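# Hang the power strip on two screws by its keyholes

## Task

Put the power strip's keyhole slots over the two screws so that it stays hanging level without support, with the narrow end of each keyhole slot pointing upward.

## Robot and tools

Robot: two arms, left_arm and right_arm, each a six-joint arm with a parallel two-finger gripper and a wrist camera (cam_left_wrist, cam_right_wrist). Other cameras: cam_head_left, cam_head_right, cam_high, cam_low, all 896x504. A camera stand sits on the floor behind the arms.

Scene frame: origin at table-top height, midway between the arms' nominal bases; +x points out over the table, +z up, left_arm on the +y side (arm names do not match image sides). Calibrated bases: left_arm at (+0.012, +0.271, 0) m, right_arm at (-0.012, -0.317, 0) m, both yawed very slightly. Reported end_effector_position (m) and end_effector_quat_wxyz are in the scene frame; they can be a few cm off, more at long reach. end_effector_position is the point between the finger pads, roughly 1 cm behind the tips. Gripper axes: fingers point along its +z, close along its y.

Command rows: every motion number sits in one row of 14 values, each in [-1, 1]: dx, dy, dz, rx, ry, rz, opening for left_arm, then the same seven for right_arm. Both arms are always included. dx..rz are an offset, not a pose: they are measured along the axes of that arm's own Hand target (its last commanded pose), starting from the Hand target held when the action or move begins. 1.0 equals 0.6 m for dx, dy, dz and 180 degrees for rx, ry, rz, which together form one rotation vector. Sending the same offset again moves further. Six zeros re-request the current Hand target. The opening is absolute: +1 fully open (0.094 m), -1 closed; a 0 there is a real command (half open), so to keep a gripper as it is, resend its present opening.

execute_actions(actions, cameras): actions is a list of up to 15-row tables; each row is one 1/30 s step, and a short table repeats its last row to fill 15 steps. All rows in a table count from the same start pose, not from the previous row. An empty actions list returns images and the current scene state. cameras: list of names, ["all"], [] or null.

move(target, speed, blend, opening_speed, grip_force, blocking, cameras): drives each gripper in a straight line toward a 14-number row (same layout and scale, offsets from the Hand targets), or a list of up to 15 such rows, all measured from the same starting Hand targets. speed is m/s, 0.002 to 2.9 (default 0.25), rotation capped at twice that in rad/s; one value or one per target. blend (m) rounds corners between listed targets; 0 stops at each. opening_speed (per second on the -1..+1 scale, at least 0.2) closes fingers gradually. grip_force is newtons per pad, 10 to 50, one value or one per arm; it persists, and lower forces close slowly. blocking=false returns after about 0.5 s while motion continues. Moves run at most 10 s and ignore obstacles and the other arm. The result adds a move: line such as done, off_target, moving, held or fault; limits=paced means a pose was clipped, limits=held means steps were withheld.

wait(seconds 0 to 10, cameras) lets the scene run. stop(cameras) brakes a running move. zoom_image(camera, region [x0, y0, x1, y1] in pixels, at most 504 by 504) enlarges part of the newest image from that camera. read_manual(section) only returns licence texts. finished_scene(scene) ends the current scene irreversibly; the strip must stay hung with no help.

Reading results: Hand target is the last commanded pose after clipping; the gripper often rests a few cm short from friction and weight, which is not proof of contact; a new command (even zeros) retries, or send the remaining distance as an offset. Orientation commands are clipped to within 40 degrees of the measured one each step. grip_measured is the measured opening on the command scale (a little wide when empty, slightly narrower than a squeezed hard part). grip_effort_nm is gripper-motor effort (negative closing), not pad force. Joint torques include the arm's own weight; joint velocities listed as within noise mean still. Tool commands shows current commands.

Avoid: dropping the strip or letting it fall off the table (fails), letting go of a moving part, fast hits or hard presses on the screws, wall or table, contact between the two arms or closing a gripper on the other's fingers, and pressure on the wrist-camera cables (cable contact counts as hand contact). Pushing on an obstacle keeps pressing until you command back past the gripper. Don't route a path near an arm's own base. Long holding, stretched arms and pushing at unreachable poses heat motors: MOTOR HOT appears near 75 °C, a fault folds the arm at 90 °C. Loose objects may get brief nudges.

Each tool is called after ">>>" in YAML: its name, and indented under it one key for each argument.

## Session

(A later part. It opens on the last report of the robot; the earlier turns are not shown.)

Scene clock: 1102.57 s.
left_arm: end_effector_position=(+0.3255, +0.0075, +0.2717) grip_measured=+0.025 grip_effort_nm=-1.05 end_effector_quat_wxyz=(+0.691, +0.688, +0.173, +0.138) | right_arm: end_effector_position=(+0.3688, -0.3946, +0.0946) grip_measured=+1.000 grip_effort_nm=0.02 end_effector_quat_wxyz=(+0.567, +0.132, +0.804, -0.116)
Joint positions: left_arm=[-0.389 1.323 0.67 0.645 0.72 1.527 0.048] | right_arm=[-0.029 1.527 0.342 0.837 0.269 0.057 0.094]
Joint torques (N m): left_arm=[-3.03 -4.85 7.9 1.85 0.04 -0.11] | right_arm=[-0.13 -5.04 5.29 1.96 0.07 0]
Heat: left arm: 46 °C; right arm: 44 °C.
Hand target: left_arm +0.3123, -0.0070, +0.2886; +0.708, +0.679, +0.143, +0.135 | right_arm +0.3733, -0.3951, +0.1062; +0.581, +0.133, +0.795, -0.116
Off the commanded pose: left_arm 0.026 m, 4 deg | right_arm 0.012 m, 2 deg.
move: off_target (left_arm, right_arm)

>>> move:
  target: [-0.008,0.003,0.0,0.0,0,0.006,-0.3,0,0,0,0,0,0,1]
  speed: 0.05
  cameras: ["cam_low"]

>>> zoom_image:
  camera: "cam_low"
  region: [420, 140, 500, 220]

Scene clock: 1108.47 s.
left_arm: end_effector_position=(+0.3256, +0.0076, +0.2734) grip_measured=+0.025 grip_effort_nm=-1.05 end_effector_quat_wxyz=(+0.691, +0.687, +0.170, +0.145) | right_arm: end_effector_position=(+0.3688, -0.3946, +0.0946) grip_measured=+1.000 grip_effort_nm=0.02 end_effector_quat_wxyz=(+0.567, +0.132, +0.804, -0.116)
Joint positions: left_arm=[-0.392 1.319 0.67 0.645 0.71 1.538 0.048] | right_arm=[-0.029 1.527 0.342 0.837 0.269 0.057 0.094]
Joint torques (N m): left_arm=[-3.79 -5.94 7.54 1.74 0 -0.02] | right_arm=[-0.12 -5.12 5.5 1.98 0.11 0]
Heat: left arm: 45 °C; right arm: 44 °C.
Hand target: left_arm +0.3079, -0.0088, +0.2905; +0.706, +0.680, +0.136, +0.142 | right_arm +0.3733, -0.3951, +0.1062; +0.581, +0.133, +0.795, -0.116
Off the commanded pose: left_arm 0.029 m, 4 deg | right_arm 0.012 m, 2 deg.
move: off_target (left_arm, right_arm)
Images, in order (width x height): cam_low 896x504.

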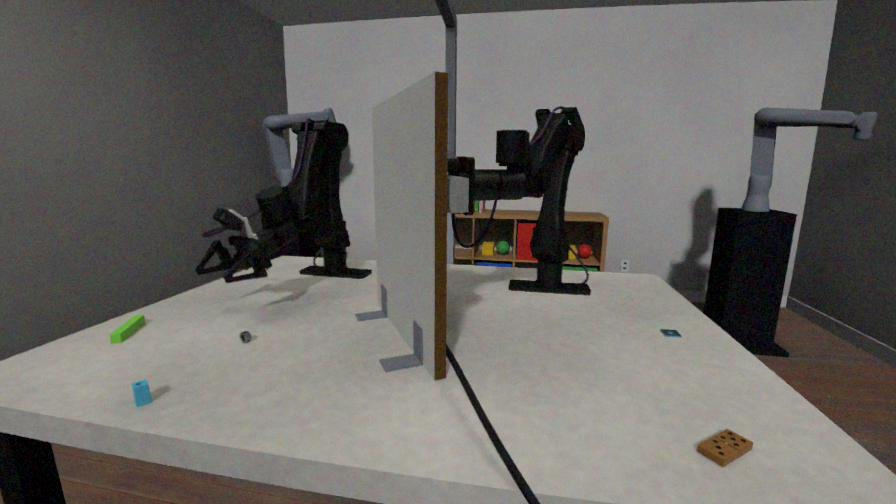

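Scaled by 6.300.

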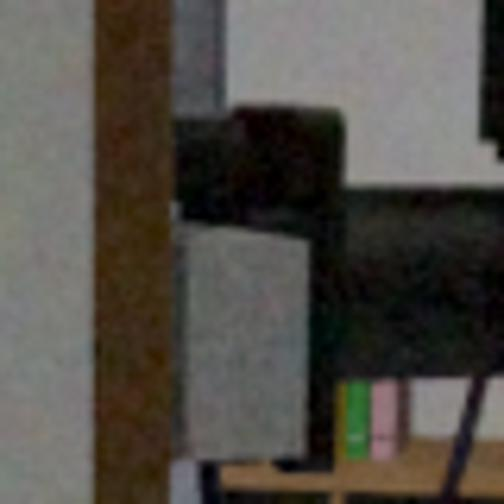

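>>> move:
  target: [0.006,0.0,-0.022,0.0,0,0.014,-0.3,0,0,0,0,0,0,1]
  speed: 0.06

Scene clock: 1116.57 s.
left_arm: end_effector_position=(+0.3233, +0.0088, +0.2695) grip_measured=+0.025 grip_effort_nm=-1.05 end_effector_quat_wxyz=(+0.685, +0.694, +0.152, +0.164) | right_arm: end_effector_position=(+0.3688, -0.3946, +0.0946) grip_measured=+1.000 grip_effort_nm=0.02 end_effector_quat_wxyz=(+0.567, +0.132, +0.804, -0.116)
Joint positions: left_arm=[-0.392 1.311 0.655 0.645 0.709 1.598 0.048] | right_arm=[-0.029 1.527 0.342 0.837 0.269 0.057 0.094]
Joint torques (N m): left_arm=[-0.54 -7.31 7.02 1.68 0.52 -0.18] | right_arm=[-0.02 -5.09 5.31 1.97 0.1 0.02]
Heat: left arm: 45 °C; right arm: 44 °C.
Hand target: left_arm +0.3061, +0.0048, +0.2900; +0.703, +0.683, +0.121, +0.157 | right_arm +0.3733, -0.3951, +0.1062; +0.581, +0.133, +0.795, -0.116
Off the commanded pose: left_arm 0.027 m, 4 deg | right_arm 0.012 m, 2 deg.
move: off_target (left_arm, right_arm)

>>> move:
  target: [0.0,0.012,-0.008,0.0,0,-0.016,-0.3,0,0,0,0,0,0,1]
  speed: 0.06
  cameras: ["cam_low"]

>>> zoom_image:
  camera: "cam_low"
  region: [420, 140, 500, 220]

Scene clock: 1122.07 s.
left_arm: end_effector_position=(+0.3191, +0.0115, +0.2788) grip_measured=+0.025 grip_effort_nm=-1.05 end_effector_quat_wxyz=(+0.690, +0.688, +0.153, +0.164) | right_arm: end_effector_position=(+0.3688, -0.3946, +0.0946) grip_measured=+1.000 grip_effort_nm=0.02 end_effector_quat_wxyz=(+0.567, +0.132, +0.804, -0.116)
Joint positions: left_arm=[-0.389 1.279 0.655 0.633 0.711 1.579 0.048] | right_arm=[-0.029 1.527 0.342 0.837 0.269 0.057 0.094]
Joint torques (N m): left_arm=[0.1 -7.01 8.01 1.36 0.61 -0.54] | right_arm=[-0.06 -5.18 5.49 1.94 0.06 -0.02]
Heat: left arm: 45 °C; right arm: 44 °C.
Hand target: left_arm +0.3038, +0.0093, +0.2970; +0.707, +0.679, +0.138, +0.140 | right_arm +0.3733, -0.3951, +0.1062; +0.581, +0.133, +0.795, -0.116
Off the commanded pose: left_arm 0.024 m, 4 deg | right_arm 0.012 m, 2 deg.
move: off_target (left_arm, right_arm)
Images, in order (width x height): cam_low 896x504.

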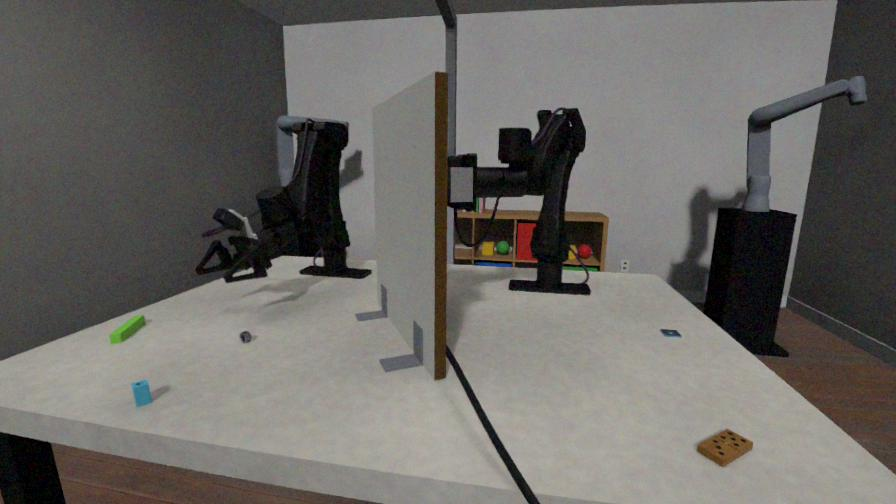

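Scaled by 6.300.

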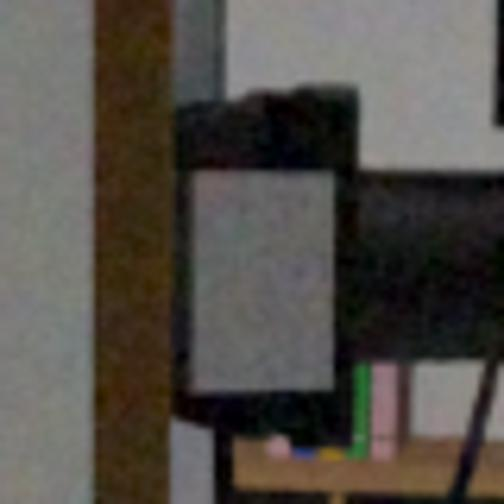

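>>> move:
  target: [0.0,-0.012,0.012,0.0,0,0,-0.3,0,0,0,0,0,0,1]
  speed: 0.05
  cameras: ["cam_low"]

>>> zoom_image:
  camera: "cam_low"
  region: [420, 140, 500, 220]

Scene clock: 1131.03 s.
left_arm: end_effector_position=(+0.3191, +0.0115, +0.2787) grip_measured=+0.025 grip_effort_nm=-1.05 end_effector_quat_wxyz=(+0.690, +0.688, +0.153, +0.164) | right_arm: end_effector_position=(+0.3688, -0.3946, +0.0946) grip_measured=+1.000 grip_effort_nm=0.02 end_effector_quat_wxyz=(+0.567, +0.132, +0.804, -0.116)
Joint positions: left_arm=[-0.389 1.279 0.655 0.632 0.711 1.579 0.048] | right_arm=[-0.029 1.527 0.342 0.837 0.269 0.057 0.094]
Joint torques (N m): left_arm=[-1.36 -4.4 7.6 1.74 0.38 -0.54] | right_arm=[-0.16 -5.03 5.56 1.98 0.11 0.02]
Heat: left arm: 46 °C; right arm: 44 °C.
Hand target: left_arm +0.3066, +0.0024, +0.2900; +0.707, +0.679, +0.138, +0.140 | right_arm +0.3733, -0.3951, +0.1062; +0.581, +0.133, +0.795, -0.116
Off the commanded pose: left_arm 0.019 m, 4 deg | right_arm 0.012 m, 2 deg.
move: off_target (left_arm, right_arm)
Images, in order (width x height): cam_low 896x504.

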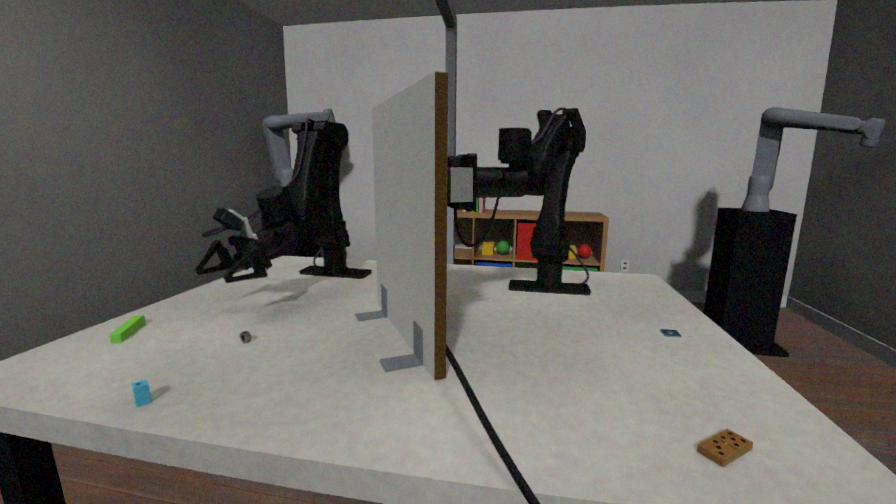

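Scaled by 6.300.

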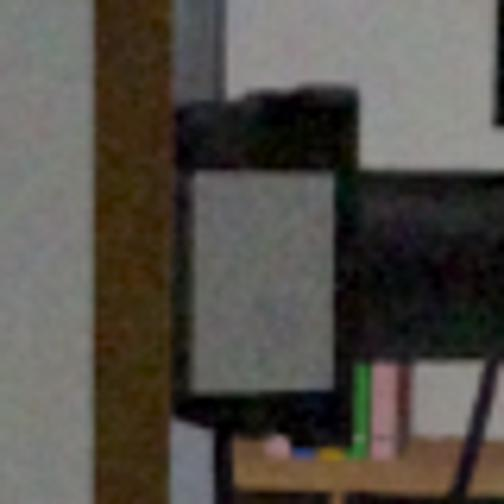

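>>> move:
  target: [0.0,-0.006,0.01,0.0,0,0,-0.3,0,0,0,0,0,0,1]
  speed: 0.05

>>> move:
  target: [0.0,-0.005,0.008,0.0,0,0,-0.3,0,0,0,0,0,0,1]
  speed: 0.05
  cameras: ["cam_low"]

>>> zoom_image:
  camera: "cam_low"
  region: [420, 140, 500, 220]

Scene clock: 1136.03 s.
left_arm: end_effector_position=(+0.3178, +0.0052, +0.2714) grip_measured=+0.025 grip_effort_nm=-1.05 end_effector_quat_wxyz=(+0.687, +0.693, +0.154, +0.153) | right_arm: end_effector_position=(+0.3688, -0.3946, +0.0946) grip_measured=+1.000 grip_effort_nm=0.02 end_effector_quat_wxyz=(+0.567, +0.132, +0.804, -0.116)
Joint positions: left_arm=[-0.406 1.299 0.655 0.632 0.71 1.579 0.048] | right_arm=[-0.029 1.527 0.342 0.837 0.269 0.057 0.094]
Joint torques (N m): left_arm=[-1.21 -4.16 7.8 1.99 0.23 -0.52] | right_arm=[-0.13 -5.11 5.46 1.95 0.12 -0.03]
Heat: left arm: 46 °C; right arm: 44 °C.
Hand target: left_arm +0.3090, -0.0032, +0.2866; +0.707, +0.679, +0.138, +0.140 | right_arm +0.3733, -0.3951, +0.1062; +0.581, +0.133, +0.795, -0.116
Off the commanded pose: left_arm 0.020 m, 4 deg | right_arm 0.012 m, 2 deg.
move: off_target (left_arm, right_arm)

Scene clock: 1137.03 s.
left_arm: end_effector_position=(+0.3184, +0.0037, +0.2689) grip_measured=+0.025 grip_effort_nm=-1.05 end_effector_quat_wxyz=(+0.686, +0.695, +0.155, +0.151) | right_arm: end_effector_position=(+0.3688, -0.3946, +0.0946) grip_measured=+1.000 grip_effort_nm=0.02 end_effector_quat_wxyz=(+0.567, +0.132, +0.804, -0.116)
Joint positions: left_arm=[-0.411 1.306 0.655 0.634 0.705 1.579 0.048] | right_arm=[-0.029 1.527 0.342 0.837 0.269 0.057 0.094]
Joint torques (N m): left_arm=[-1.96 -3.3 7.98 2.14 0.15 -0.53] | right_arm=[-0.01 -5.26 5.48 1.95 0.1 0]
Heat: left arm: 46 °C; right arm: 44 °C.
Hand target: left_arm +0.3109, -0.0078, +0.2839; +0.707, +0.679, +0.138, +0.140 | right_arm +0.3733, -0.3951, +0.1062; +0.581, +0.133, +0.795, -0.116
Off the commanded pose: left_arm 0.020 m, 4 deg | right_arm 0.012 m, 2 deg.
move: off_target (left_arm, right_arm)
Images, in order (width x height): cam_low 896x504.

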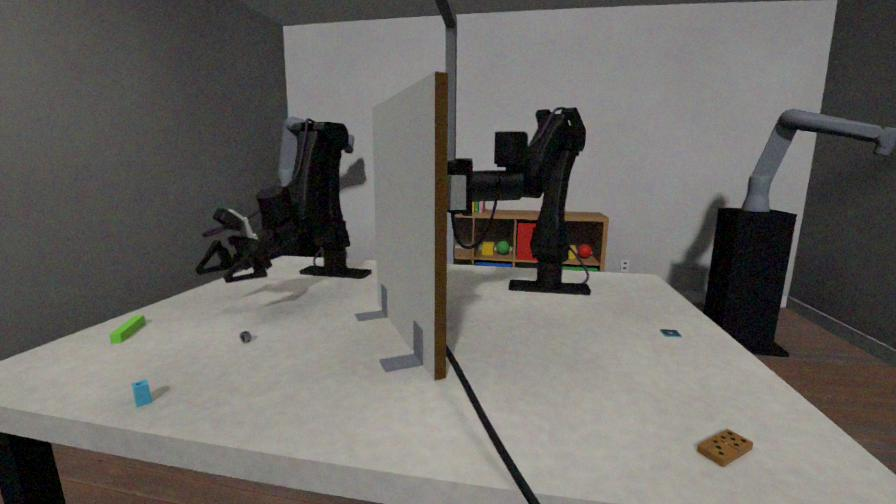

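Scaled by 6.300.

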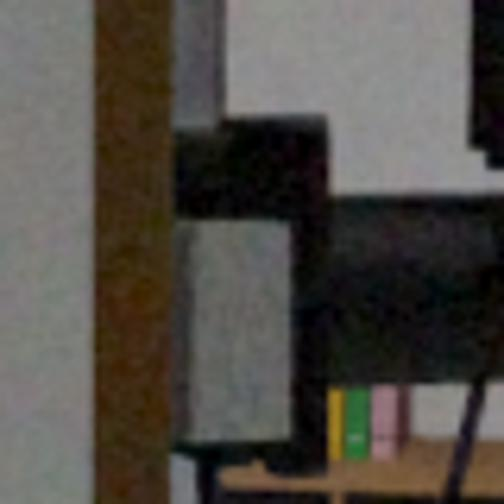

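>>> move:
  target: [0.022,0.018,-0.014,0.0,0,0,-0.3,0,0,0,0,0,0,1]
  speed: 0.05

Scene clock: 1142.80 s.
left_arm: end_effector_position=(+0.3254, +0.0130, +0.2672) grip_measured=+0.025 grip_effort_nm=-1.05 end_effector_quat_wxyz=(+0.684, +0.694, +0.163, +0.156) | right_arm: end_effector_position=(+0.3688, -0.3946, +0.0946) grip_measured=+1.000 grip_effort_nm=0.02 end_effector_quat_wxyz=(+0.567, +0.132, +0.804, -0.116)
Joint positions: left_arm=[-0.376 1.311 0.655 0.634 0.723 1.578 0.048] | right_arm=[-0.029 1.527 0.342 0.837 0.269 0.057 0.094]
Joint torques (N m): left_arm=[0.12 -4.3 10.96 1.66 0.61 -0.54] | right_arm=[-0.1 -5.04 5.41 1.98 0.06 0.01]
Heat: left arm: 46 °C; right arm: 44 °C.
Hand target: left_arm +0.3198, +0.0055, +0.2943; +0.707, +0.679, +0.138, +0.140 | right_arm +0.3733, -0.3951, +0.1062; +0.581, +0.133, +0.795, -0.116
Off the commanded pose: left_arm 0.029 m, 5 deg | right_arm 0.012 m, 2 deg.
move: off_target (left_arm, right_arm)

>>> move:
  target: [-0.021,0.018,-0.0,0.0,0,0,-0.3,0,0,0,0,0,0,1]
  speed: 0.05

Scene clock: 1149.33 s.
left_arm: end_effector_position=(+0.3181, +0.0083, +0.2685) grip_measured=+0.025 grip_effort_nm=-1.05 end_effector_quat_wxyz=(+0.684, +0.697, +0.159, +0.147) | right_arm: end_effector_position=(+0.3688, -0.3946, +0.0946) grip_measured=+1.000 grip_effort_nm=0.02 end_effector_quat_wxyz=(+0.567, +0.132, +0.804, -0.116)
Joint positions: left_arm=[-0.394 1.294 0.655 0.61 0.723 1.577 0.048] | right_arm=[-0.029 1.527 0.342 0.837 0.269 0.057 0.094]
Joint torques (N m): left_arm=[-1.14 -7.04 11.49 1.34 0.26 -0.56] | right_arm=[-0.12 -5.11 5.41 1.99 0.11 0.01]
Heat: left arm: 47 °C; right arm: 44 °C.
Hand target: left_arm +0.3080, +0.0010, +0.3051; +0.707, +0.679, +0.138, +0.140 | right_arm +0.3733, -0.3951, +0.1062; +0.581, +0.133, +0.795, -0.116
Off the commanded pose: left_arm 0.039 m, 4 deg | right_arm 0.012 m, 2 deg.
move: off_target (left_arm, right_arm)

>>> move:
  target: [0.0125,0.01,0.0,0.0,0,-0.003,-0.3,0,0,0,0,0,0,1]
  speed: 0.05

Scene clock: 1155.17 s.
left_arm: end_effector_position=(+0.3223, +0.0084, +0.2788) grip_measured=+0.025 grip_effort_nm=-1.05 end_effector_quat_wxyz=(+0.686, +0.694, +0.160, +0.149) | right_arm: end_effector_position=(+0.3688, -0.3946, +0.0946) grip_measured=+1.000 grip_effort_nm=0.02 end_effector_quat_wxyz=(+0.567, +0.132, +0.804, -0.116)
Joint positions: left_arm=[-0.389 1.294 0.689 0.588 0.723 1.57 0.048] | right_arm=[-0.029 1.527 0.342 0.837 0.269 0.057 0.094]
Joint torques (N m): left_arm=[0.12 -5.94 11.64 1.36 0.49 -0.58] | right_arm=[-0.05 -5.03 5.31 2 0.09 0.02]
Heat: left arm: 48 °C; right arm: 44 °C.
Hand target: left_arm +0.3148, +0.0041, +0.3111; +0.708, +0.679, +0.141, +0.136 | right_arm +0.3733, -0.3951, +0.1062; +0.581, +0.133, +0.795, -0.116
Off the commanded pose: left_arm 0.033 m, 4 deg | right_arm 0.012 m, 2 deg.
move: off_target (left_arm, right_arm)

>>> move:
  target: [0.006,-0.008,0.022,0.0,0,0,-0.3,0,0,0,0,0,0,1]
  speed: 0.05
  cameras: ["cam_low"]

>>> zoom_image:
  camera: "cam_low"
  region: [420, 140, 500, 220]

Scene clock: 1159.83 s.
left_arm: end_effector_position=(+0.3249, +0.0071, +0.2795) grip_measured=+0.025 grip_effort_nm=-1.05 end_effector_quat_wxyz=(+0.686, +0.694, +0.159, +0.148) | right_arm: end_effector_position=(+0.3688, -0.3946, +0.0946) grip_measured=+1.000 grip_effort_nm=0.02 end_effector_quat_wxyz=(+0.567, +0.132, +0.804, -0.116)
Joint positions: left_arm=[-0.389 1.306 0.701 0.587 0.725 1.57 0.048] | right_arm=[-0.029 1.527 0.342 0.837 0.269 0.057 0.094]
Joint torques (N m): left_arm=[-1.7 -2.97 12.41 1.67 0.2 -0.58] | right_arm=[-0.08 -5.07 5.38 1.96 0.09 0]
Heat: left arm: 48 °C; right arm: 44 °C.
Hand target: left_arm +0.3233, -0.0069, +0.3067; +0.708, +0.679, +0.142, +0.136 | right_arm +0.3733, -0.3951, +0.1062; +0.581, +0.133, +0.795, -0.116
Off the commanded pose: left_arm 0.031 m, 4 deg | right_arm 0.012 m, 2 deg.
move: off_target (left_arm, right_arm)
Images, in order (width x height): cam_low 896x504.

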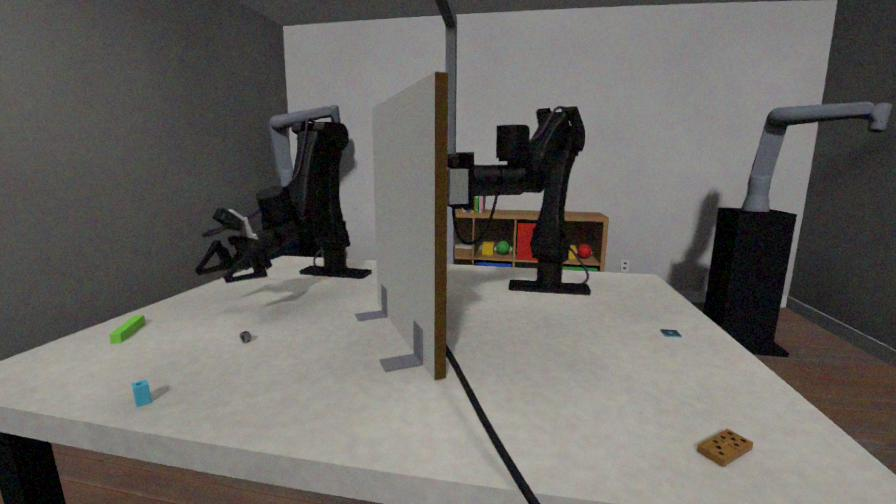

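Scaled by 6.300.

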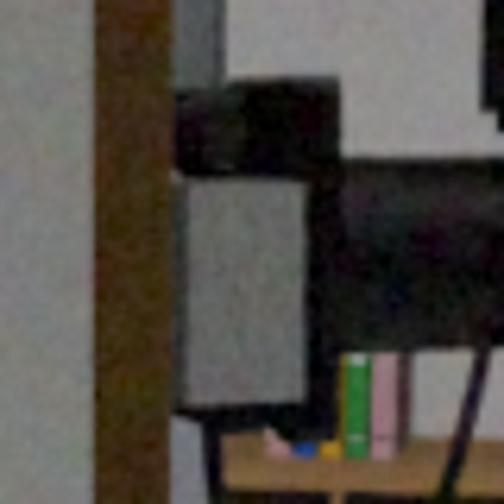

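>>> move:
  target: [-0.001,-0.03,-0.002,0.0,0,0,-0.3,0,0,0,0,0,0,1]
  speed: 0.04

>>> move:
  target: [0,-0.012,0,0.0,0,0,-0.3,0,0,0,0,0,0,1]
  speed: 0.04
  cameras: ["cam_low"]

>>> zoom_image:
  camera: "cam_low"
  region: [420, 140, 500, 220]

Scene clock: 1165.47 s.
left_arm: end_effector_position=(+0.3266, +0.0073, +0.2797) grip_measured=+0.025 grip_effort_nm=-1.05 end_effector_quat_wxyz=(+0.689, +0.692, +0.156, +0.149) | right_arm: end_effector_position=(+0.3688, -0.3946, +0.0946) grip_measured=+1.000 grip_effort_nm=0.02 end_effector_quat_wxyz=(+0.567, +0.132, +0.804, -0.116)
Joint positions: left_arm=[-0.383 1.319 0.701 0.61 0.736 1.567 0.048] | right_arm=[-0.029 1.527 0.342 0.837 0.269 0.057 0.094]
Joint torques (N m): left_arm=[-2.28 -2.07 7.97 2.27 0.04 -0.51] | right_arm=[0.05 -5.11 5.41 1.95 0.07 0.03]
Heat: left arm: 49 °C; right arm: 44 °C.
Hand target: left_arm +0.3223, -0.0067, +0.2887; +0.708, +0.679, +0.141, +0.136 | right_arm +0.3733, -0.3951, +0.1062; +0.581, +0.133, +0.795, -0.116
Off the commanded pose: left_arm 0.017 m, 3 deg | right_arm 0.012 m, 2 deg.
move: off_target (left_arm, right_arm)

Scene clock: 1166.53 s.
left_arm: end_effector_position=(+0.3264, +0.0074, +0.2790) grip_measured=+0.025 grip_effort_nm=-1.05 end_effector_quat_wxyz=(+0.697, +0.684, +0.152, +0.152) | right_arm: end_effector_position=(+0.3688, -0.3946, +0.0946) grip_measured=+1.000 grip_effort_nm=0.02 end_effector_quat_wxyz=(+0.567, +0.132, +0.804, -0.116)
Joint positions: left_arm=[-0.383 1.331 0.679 0.675 0.736 1.551 0.048] | right_arm=[-0.029 1.527 0.342 0.837 0.269 0.057 0.094]
Joint torques (N m): left_arm=[-2.36 -1.94 7.84 1.94 0.02 -0.33] | right_arm=[0.03 -5.11 5.38 1.95 0.09 -0.02]
Heat: left arm: 49 °C; right arm: 44 °C.
Hand target: left_arm +0.3223, -0.0070, +0.2815; +0.708, +0.679, +0.142, +0.136 | right_arm +0.3733, -0.3951, +0.1062; +0.581, +0.133, +0.795, -0.116
Off the commanded pose: left_arm 0.015 m, 3 deg | right_arm 0.012 m, 2 deg.
move: off_target (left_arm, right_arm)
Images, in order (width x height): cam_low 896x504.

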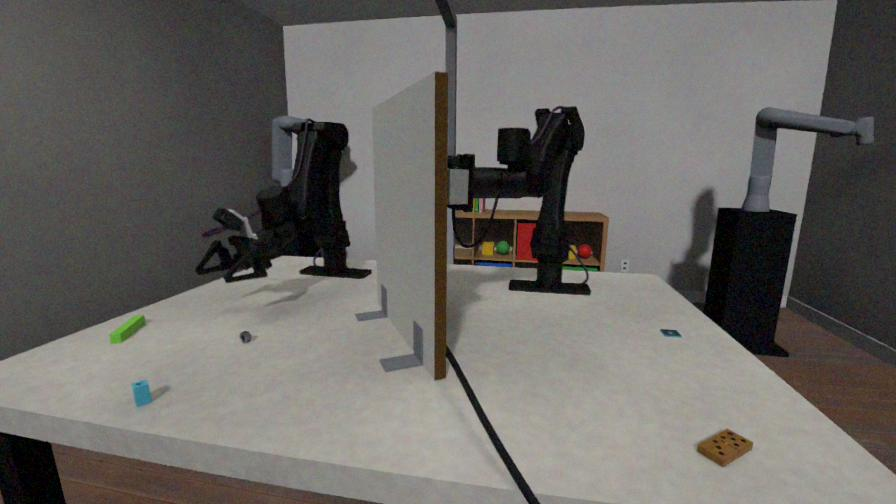

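Scaled by 6.300.

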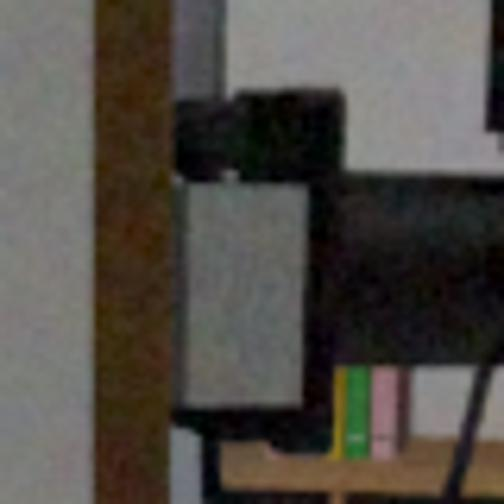

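>>> move:
  target: [0,-0.012,-0.009,0.005,0,0,-0.3,0,0,0,0,0,0,1]
  speed: 0.04

Scene clock: 1170.73 s.
left_arm: end_effector_position=(+0.3253, +0.0075, +0.2783) grip_measured=+0.025 grip_effort_nm=-1.05 end_effector_quat_wxyz=(+0.698, +0.683, +0.150, +0.152) | right_arm: end_effector_position=(+0.3688, -0.3946, +0.0946) grip_measured=+1.000 grip_effort_nm=0.02 end_effector_quat_wxyz=(+0.567, +0.132, +0.804, -0.116)
Joint positions: left_arm=[-0.383 1.331 0.672 0.688 0.738 1.55 0.048] | right_arm=[-0.029 1.527 0.342 0.837 0.269 0.057 0.094]
Joint torques (N m): left_arm=[-1.36 -2.45 6.84 1.73 0.14 -0.17] | right_arm=[-0.01 -5.03 5.49 1.96 0.09 0.01]
Heat: left arm: 48 °C; right arm: 44 °C.
Hand target: left_arm +0.3202, -0.0023, +0.2741; +0.702, +0.684, +0.143, +0.135 | right_arm +0.3733, -0.3951, +0.1062; +0.581, +0.133, +0.795, -0.116
Off the commanded pose: left_arm 0.012 m, 2 deg | right_arm 0.012 m, 2 deg.
move: off_target (left_arm, right_arm)

>>> move:
  target: [0,-0.014,-0.004,0.006,0,0,-0.3,0,0,0,0,0,0,1]
  speed: 0.04
  cameras: ["cam_low"]

>>> zoom_image:
  camera: "cam_low"
  region: [420, 140, 500, 220]

Scene clock: 1175.33 s.
left_arm: end_effector_position=(+0.3246, +0.0074, +0.2742) grip_measured=+0.025 grip_effort_nm=-1.05 end_effector_quat_wxyz=(+0.696, +0.686, +0.144, +0.157) | right_arm: end_effector_position=(+0.3688, -0.3946, +0.0946) grip_measured=+1.000 grip_effort_nm=0.02 end_effector_quat_wxyz=(+0.567, +0.132, +0.804, -0.116)
Joint positions: left_arm=[-0.383 1.335 0.662 0.696 0.741 1.571 0.048] | right_arm=[-0.029 1.527 0.342 0.837 0.269 0.057 0.094]
Joint torques (N m): left_arm=[-1.07 -2.89 6.27 1.5 0.15 -0.22] | right_arm=[-0.06 -5.18 5.38 1.96 0.07 0]
Heat: left arm: 48 °C; right arm: 44 °C.
Hand target: left_arm +0.3192, -0.0003, +0.2656; +0.696, +0.691, +0.144, +0.134 | right_arm +0.3733, -0.3951, +0.1062; +0.581, +0.133, +0.795, -0.116
Off the commanded pose: left_arm 0.013 m, 3 deg | right_arm 0.012 m, 2 deg.
move: off_target (left_arm, right_arm)
Images, in order (width x height): cam_low 896x504.

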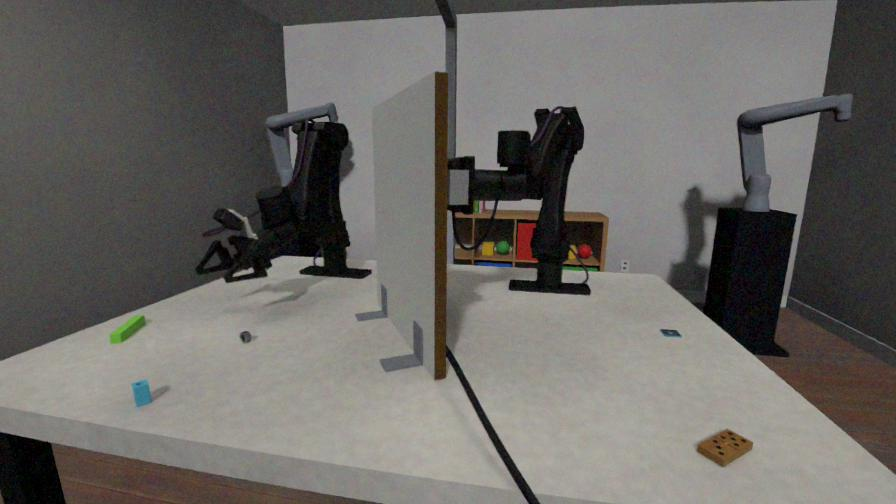

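Scaled by 6.300.

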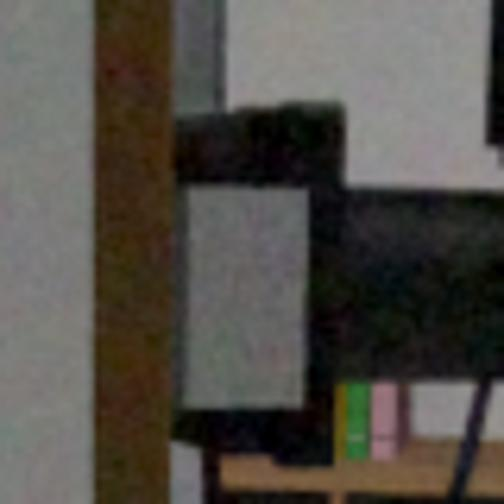

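>>> move:
  target: [0,0,0.004,0.0,0,-0.016,-0.3,0,0,0,0,0,0,1]
  speed: 0.04
  cameras: ["cam_low"]

>>> zoom_image:
  camera: "cam_low"
  region: [420, 140, 500, 220]

Scene clock: 1181.97 s.
left_arm: end_effector_position=(+0.3248, +0.0073, +0.2738) grip_measured=+0.025 grip_effort_nm=-1.05 end_effector_quat_wxyz=(+0.696, +0.686, +0.145, +0.156) | right_arm: end_effector_position=(+0.3688, -0.3946, +0.0946) grip_measured=+1.000 grip_effort_nm=0.02 end_effector_quat_wxyz=(+0.567, +0.132, +0.804, -0.116)
Joint positions: left_arm=[-0.383 1.337 0.662 0.697 0.741 1.569 0.048] | right_arm=[-0.029 1.527 0.342 0.837 0.269 0.057 0.094]
Joint torques (N m): left_arm=[-1.59 -2.63 6.86 1.47 0.09 -0.74] | right_arm=[-0.06 -5.18 5.38 1.99 0.08 0]
Heat: left arm: 47 °C; right arm: 44 °C.
Hand target: left_arm +0.3202, -0.0026, +0.2656; +0.699, +0.687, +0.161, +0.116 | right_arm +0.3733, -0.3951, +0.1062; +0.581, +0.133, +0.795, -0.116
Off the commanded pose: left_arm 0.014 m, 5 deg | right_arm 0.012 m, 2 deg.
move: off_target (left_arm, right_arm)
Images, in order (width x height): cam_low 896x504.

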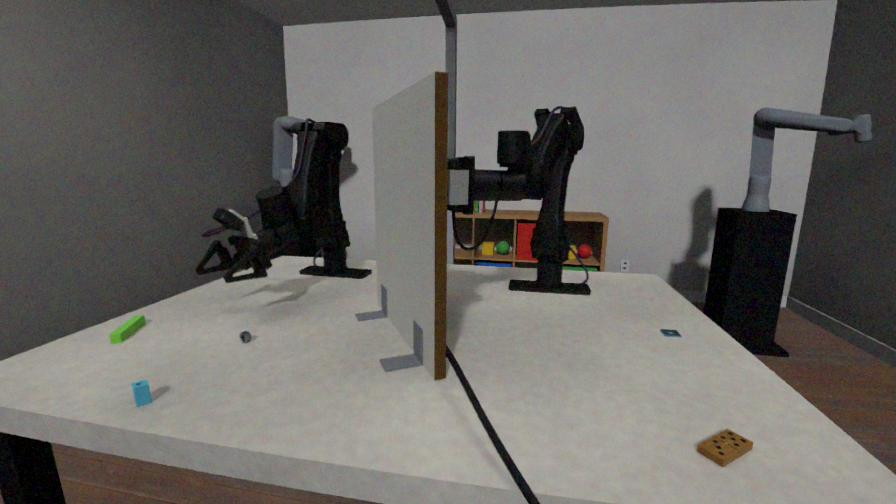

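Scaled by 6.300.

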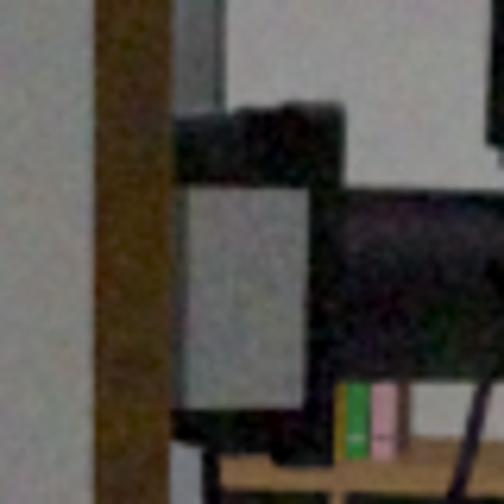

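>>> move:
  target: [0,0,0.004,0.0,0,-0.014,-0.3,0,0,0,0,0,0,1]
  speed: 0.04

>>> move:
  target: [0,0,0.002,0.0,-0.006,-0.01,-0.3,0,0,0,0,0,0,1]
  speed: 0.04
  cameras: ["cam_low"]

>>> zoom_image:
  camera: "cam_low"
  region: [420, 140, 500, 220]

Scene clock: 1187.33 s.
left_arm: end_effector_position=(+0.3250, +0.0072, +0.2733) grip_measured=+0.025 grip_effort_nm=-1.05 end_effector_quat_wxyz=(+0.697, +0.685, +0.151, +0.149) | right_arm: end_effector_position=(+0.3688, -0.3946, +0.0946) grip_measured=+1.000 grip_effort_nm=0.02 end_effector_quat_wxyz=(+0.567, +0.132, +0.804, -0.116)
Joint positions: left_arm=[-0.383 1.339 0.662 0.697 0.741 1.55 0.048] | right_arm=[-0.029 1.527 0.342 0.837 0.269 0.057 0.094]
Joint torques (N m): left_arm=[-2.06 -2.28 7.27 1.42 0.01 -1.03] | right_arm=[-0.12 -5.07 5.48 1.94 0.1 0]
Heat: left arm: 46 °C; right arm: 44 °C.
Hand target: left_arm +0.3211, -0.0048, +0.2656; +0.701, +0.683, +0.176, +0.101 | right_arm +0.3733, -0.3951, +0.1062; +0.581, +0.133, +0.795, -0.116
Off the commanded pose: left_arm 0.015 m, 6 deg | right_arm 0.012 m, 2 deg.
move: off_target (left_arm, right_arm)

Scene clock: 1188.37 s.
left_arm: end_effector_position=(+0.3252, +0.0073, +0.2729) grip_measured=+0.025 grip_effort_nm=-1.05 end_effector_quat_wxyz=(+0.699, +0.684, +0.150, +0.145) | right_arm: end_effector_position=(+0.3688, -0.3946, +0.0946) grip_measured=+1.000 grip_effort_nm=0.02 end_effector_quat_wxyz=(+0.567, +0.132, +0.804, -0.116)
Joint positions: left_arm=[-0.379 1.346 0.662 0.71 0.754 1.543 0.048] | right_arm=[-0.029 1.527 0.342 0.837 0.269 0.057 0.094]
Joint torques (N m): left_arm=[-1.8 -2.04 7.94 1.34 0.11 -1.33] | right_arm=[-0.08 -5.07 5.42 1.97 0.09 0.03]
Heat: left arm: 46 °C; right arm: 44 °C.
Hand target: left_arm +0.3215, -0.0059, +0.2656; +0.704, +0.681, +0.180, +0.083 | right_arm +0.3733, -0.3951, +0.1062; +0.581, +0.133, +0.795, -0.116
Off the commanded pose: left_arm 0.016 m, 8 deg | right_arm 0.012 m, 2 deg.
move: off_target (left_arm, right_arm)
Images, in order (width x height): cam_low 896x504.

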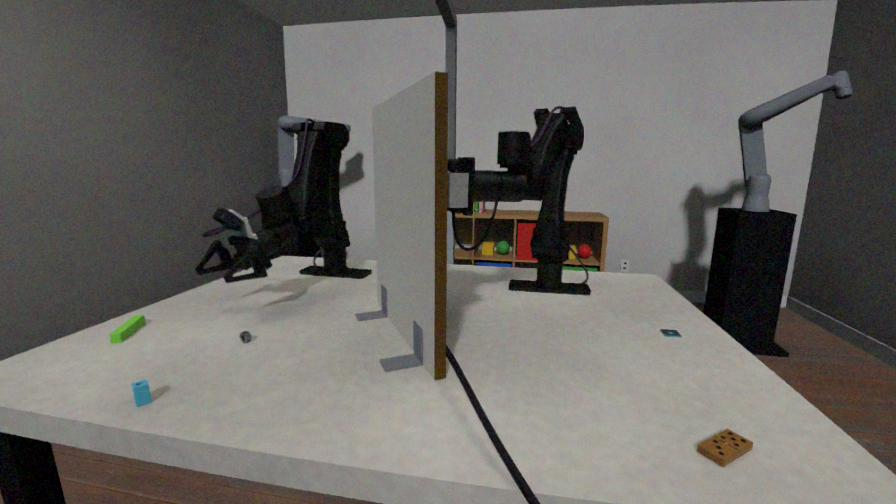

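Scaled by 6.300.

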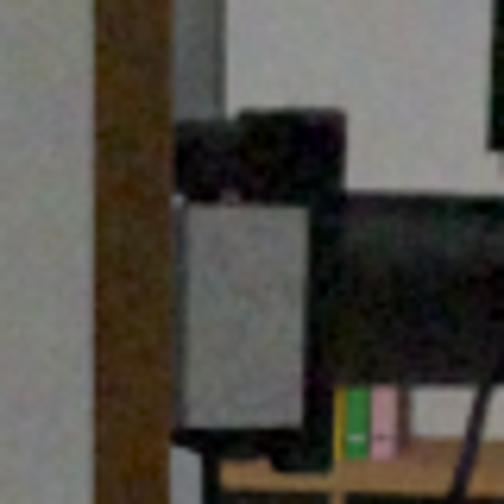

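>>> move:
  target: [-0.004,0.004,0.02,0.0,0,0.006,-0.3,0,0,0,0,0,0,1]
  speed: 0.04
  cameras: ["cam_low"]

>>> zoom_image:
  camera: "cam_low"
  region: [420, 140, 500, 220]

Scene clock: 1192.93 s.
left_arm: end_effector_position=(+0.3268, +0.0071, +0.2723) grip_measured=+0.025 grip_effort_nm=-1.05 end_effector_quat_wxyz=(+0.699, +0.683, +0.150, +0.147) | right_arm: end_effector_position=(+0.3688, -0.3946, +0.0946) grip_measured=+1.000 grip_effort_nm=0.02 end_effector_quat_wxyz=(+0.567, +0.132, +0.804, -0.116)
Joint positions: left_arm=[-0.379 1.354 0.662 0.72 0.751 1.543 0.048] | right_arm=[-0.029 1.527 0.342 0.837 0.269 0.057 0.094]
Joint torques (N m): left_arm=[-4.36 -0.96 9.99 1.23 -0.22 -1.12] | right_arm=[-0.05 -5 5.41 1.96 0.06 0.02]
Heat: left arm: 46 °C; right arm: 44 °C.
Hand target: left_arm +0.3240, -0.0178, +0.2684; +0.704, +0.683, +0.174, +0.090 | right_arm +0.3733, -0.3951, +0.1062; +0.581, +0.133, +0.795, -0.116
Off the commanded pose: left_arm 0.025 m, 7 deg | right_arm 0.012 m, 2 deg.
move: off_target (left_arm, right_arm)
Images, in order (width x height): cam_low 896x504.

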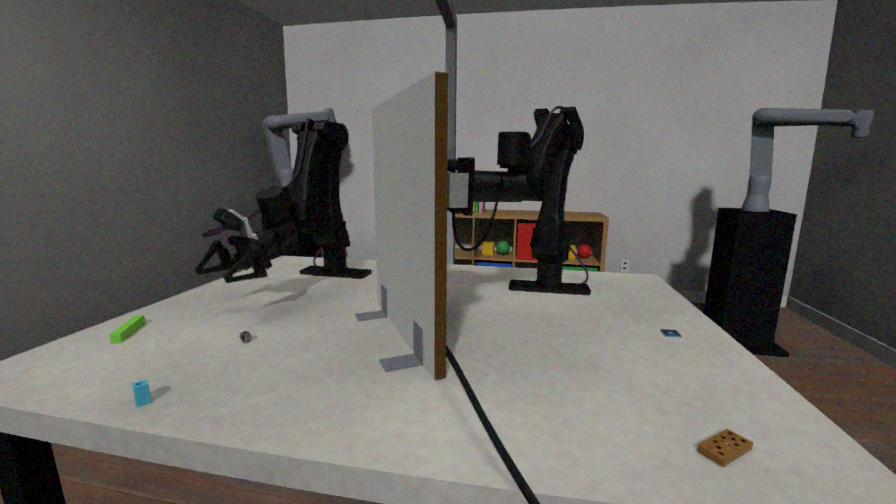

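Scaled by 6.300.

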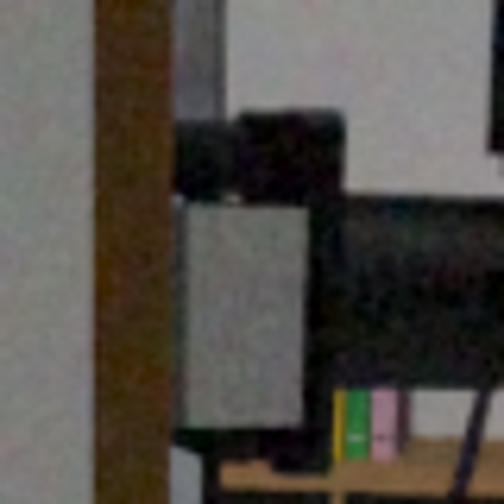

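>>> move:
  target:
    - [0,0.004,-0.035,0.0,0,0,-0.3,0,0,0,0,0,0,1]
    - [-0.006,0.004,-0.035,0.0,0,0,-0.3,0,0,0,0,0,0,1]
    - [-0.006,0.002,0.0,0.0,0,0,-0.3,0,0,0,0,0,0,1]
  speed: 0.05
  cameras: ["cam_low"]

>>> zoom_image:
  camera: "cam_low"
  region: [420, 140, 500, 220]

Scene clock: 1205.83 s.
left_arm: end_effector_position=(+0.3270, +0.0074, +0.2705) grip_measured=+0.025 grip_effort_nm=-1.05 end_effector_quat_wxyz=(+0.700, +0.681, +0.164, +0.135) | right_arm: end_effector_position=(+0.3688, -0.3946, +0.0946) grip_measured=+1.000 grip_effort_nm=0.02 end_effector_quat_wxyz=(+0.567, +0.132, +0.804, -0.116)
Joint positions: left_arm=[-0.379 1.354 0.659 0.718 0.747 1.508 0.048] | right_arm=[-0.029 1.527 0.342 0.837 0.269 0.057 0.094]
Joint torques (N m): left_arm=[-5.03 -1.74 9.96 1.21 -0.26 -0.74] | right_arm=[-0.01 -5.03 5.44 1.99 0.11 0]
Heat: left arm: 47 °C; right arm: 44 °C.
Hand target: left_arm +0.3209, -0.0190, +0.2701; +0.704, +0.683, +0.174, +0.090 | right_arm +0.3733, -0.3951, +0.1062; +0.581, +0.133, +0.795, -0.116
Off the commanded pose: left_arm 0.027 m, 5 deg | right_arm 0.012 m, 2 deg.
move: off_target (left_arm, right_arm)
Images, in order (width x height): cam_low 896x504.

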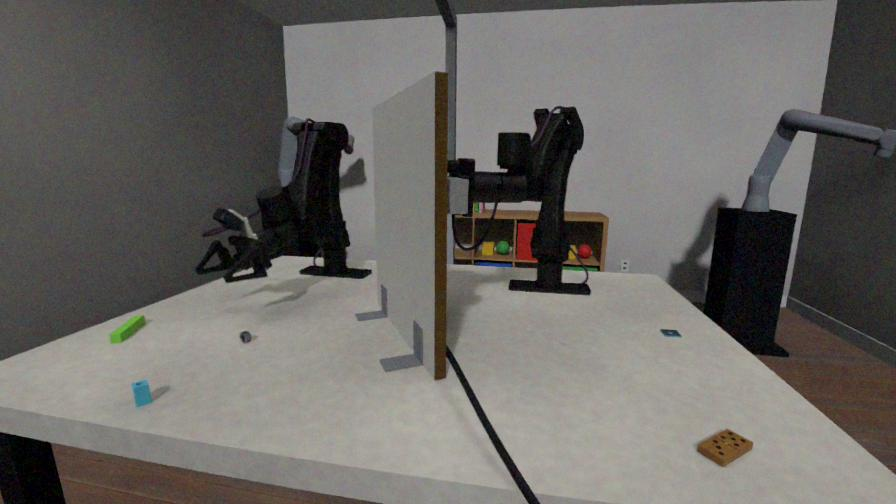

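Scaled by 6.300.

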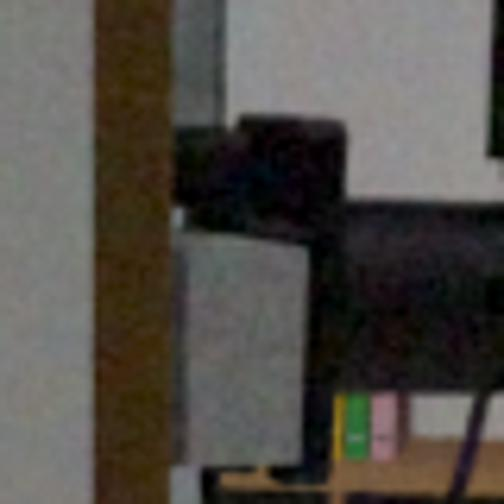

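>>> wait:
  seconds: 0.1
  cameras: ["cam_head_left","cam_head_right","cam_left_wrist"]

>>> zoom_image:
  camera: "cam_head_right"
  region: [370, 110, 490, 250]

>>> zoom_image:
  camera: "cam_head_left"
  region: [370, 110, 490, 250]

Scene clock: 1212.97 s.
left_arm: end_effector_position=(+0.3270, +0.0074, +0.2705) grip_measured=+0.025 grip_effort_nm=-1.05 end_effector_quat_wxyz=(+0.700, +0.681, +0.164, +0.135) | right_arm: end_effector_position=(+0.3688, -0.3946, +0.0946) grip_measured=+1.000 grip_effort_nm=0.02 end_effector_quat_wxyz=(+0.567, +0.132, +0.804, -0.116)
Joint positions: left_arm=[-0.379 1.354 0.659 0.718 0.747 1.508 0.048] | right_arm=[-0.029 1.527 0.342 0.837 0.269 0.057 0.094]
Joint torques (N m): left_arm=[-5.11 -1.81 9.92 1.2 -0.26 -0.74] | right_arm=[-0.06 -5.14 5.49 2 0.1 0.03]
Heat: left arm: 47 °C; right arm: 44 °C.
Hand target: left_arm +0.3209, -0.0190, +0.2701; +0.704, +0.683, +0.174, +0.090 | right_arm +0.3733, -0.3951, +0.1062; +0.581, +0.133, +0.795, -0.116
Tool commands: left_gripper/opening=-0.3 right_gripper/opening=+1.0
Off the commanded pose: left_arm 0.027 m, 5 deg | right_arm 0.012 m, 2 deg.
wait: 0.10 s; at rest from the start
Images, in order (width x height): cam_head_left 896x504, cam_head_right 896x504, cam_left_wrist 896x504.

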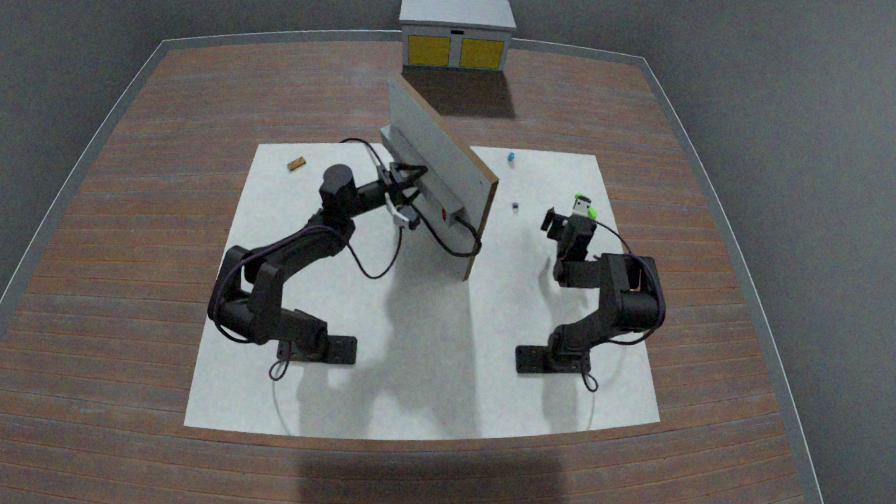

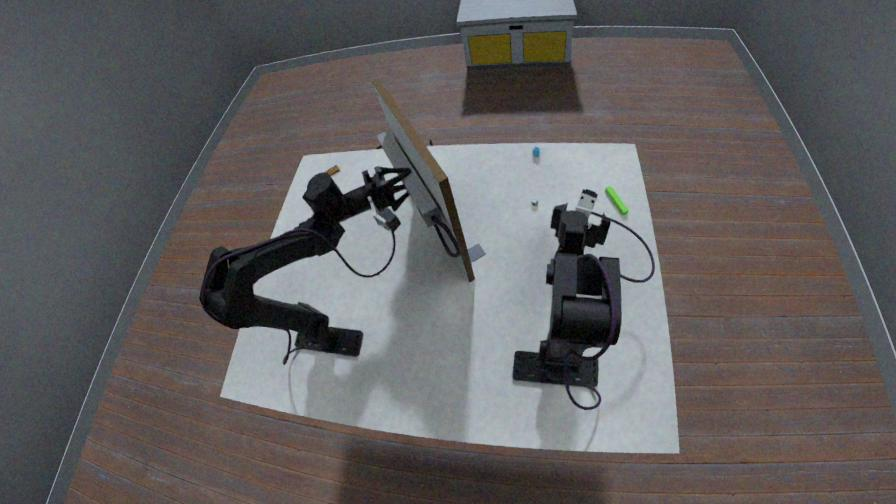

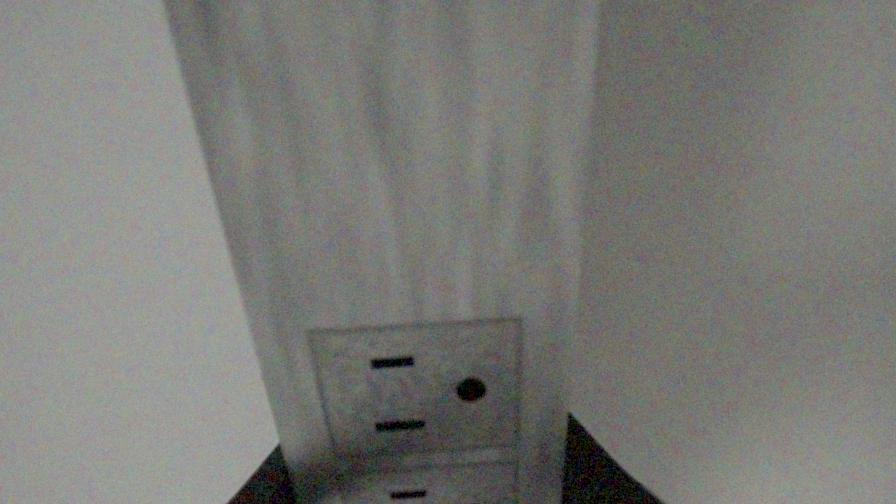

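Scaled by 3.600.

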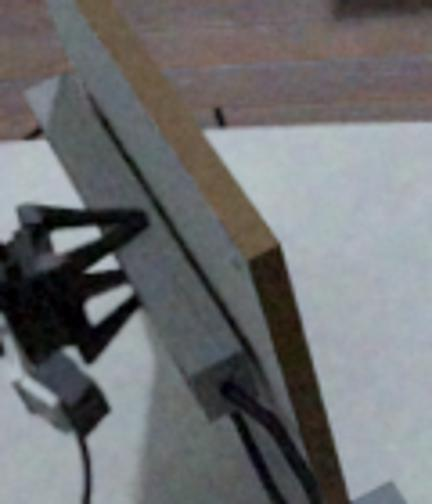

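Scaled by 3.600.

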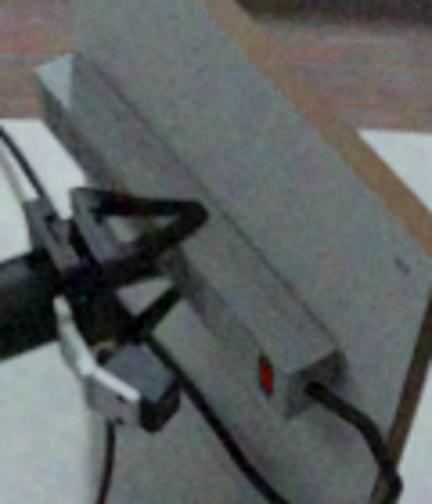

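>>> move:
  target: [0.03,0.0,-0.012,0.0,0,0.02,-0.3,0,0,0,0,0,0,1]
  speed: 0.05

Scene clock: 1219.77 s.
left_arm: end_effector_position=(+0.3277, +0.0078, +0.2693) grip_measured=+0.025 grip_effort_nm=-1.05 end_effector_quat_wxyz=(+0.706, +0.682, +0.144, +0.127) | right_arm: end_effector_position=(+0.3688, -0.3946, +0.0946) grip_measured=+1.000 grip_effort_nm=0.02 end_effector_quat_wxyz=(+0.567, +0.132, +0.804, -0.116)
Joint positions: left_arm=[-0.357 1.388 0.666 0.763 0.808 1.511 0.048] | right_arm=[-0.029 1.527 0.342 0.837 0.269 0.057 0.094]
Joint torques (N m): left_arm=[-1.84 -1.47 11.02 0.98 -0.24 -0.07] | right_arm=[-0.14 -5.2 5.53 1.97 0.09 -0.02]
Heat: left arm: 47 °C; right arm: 44 °C.
Hand target: left_arm +0.3348, -0.0058, +0.2678; +0.700, +0.688, +0.152, +0.112 | right_arm +0.3733, -0.3951, +0.1062; +0.581, +0.133, +0.795, -0.116
Off the commanded pose: left_arm 0.015 m, 2 deg | right_arm 0.012 m, 2 deg.
move: off_target (left_arm, right_arm)


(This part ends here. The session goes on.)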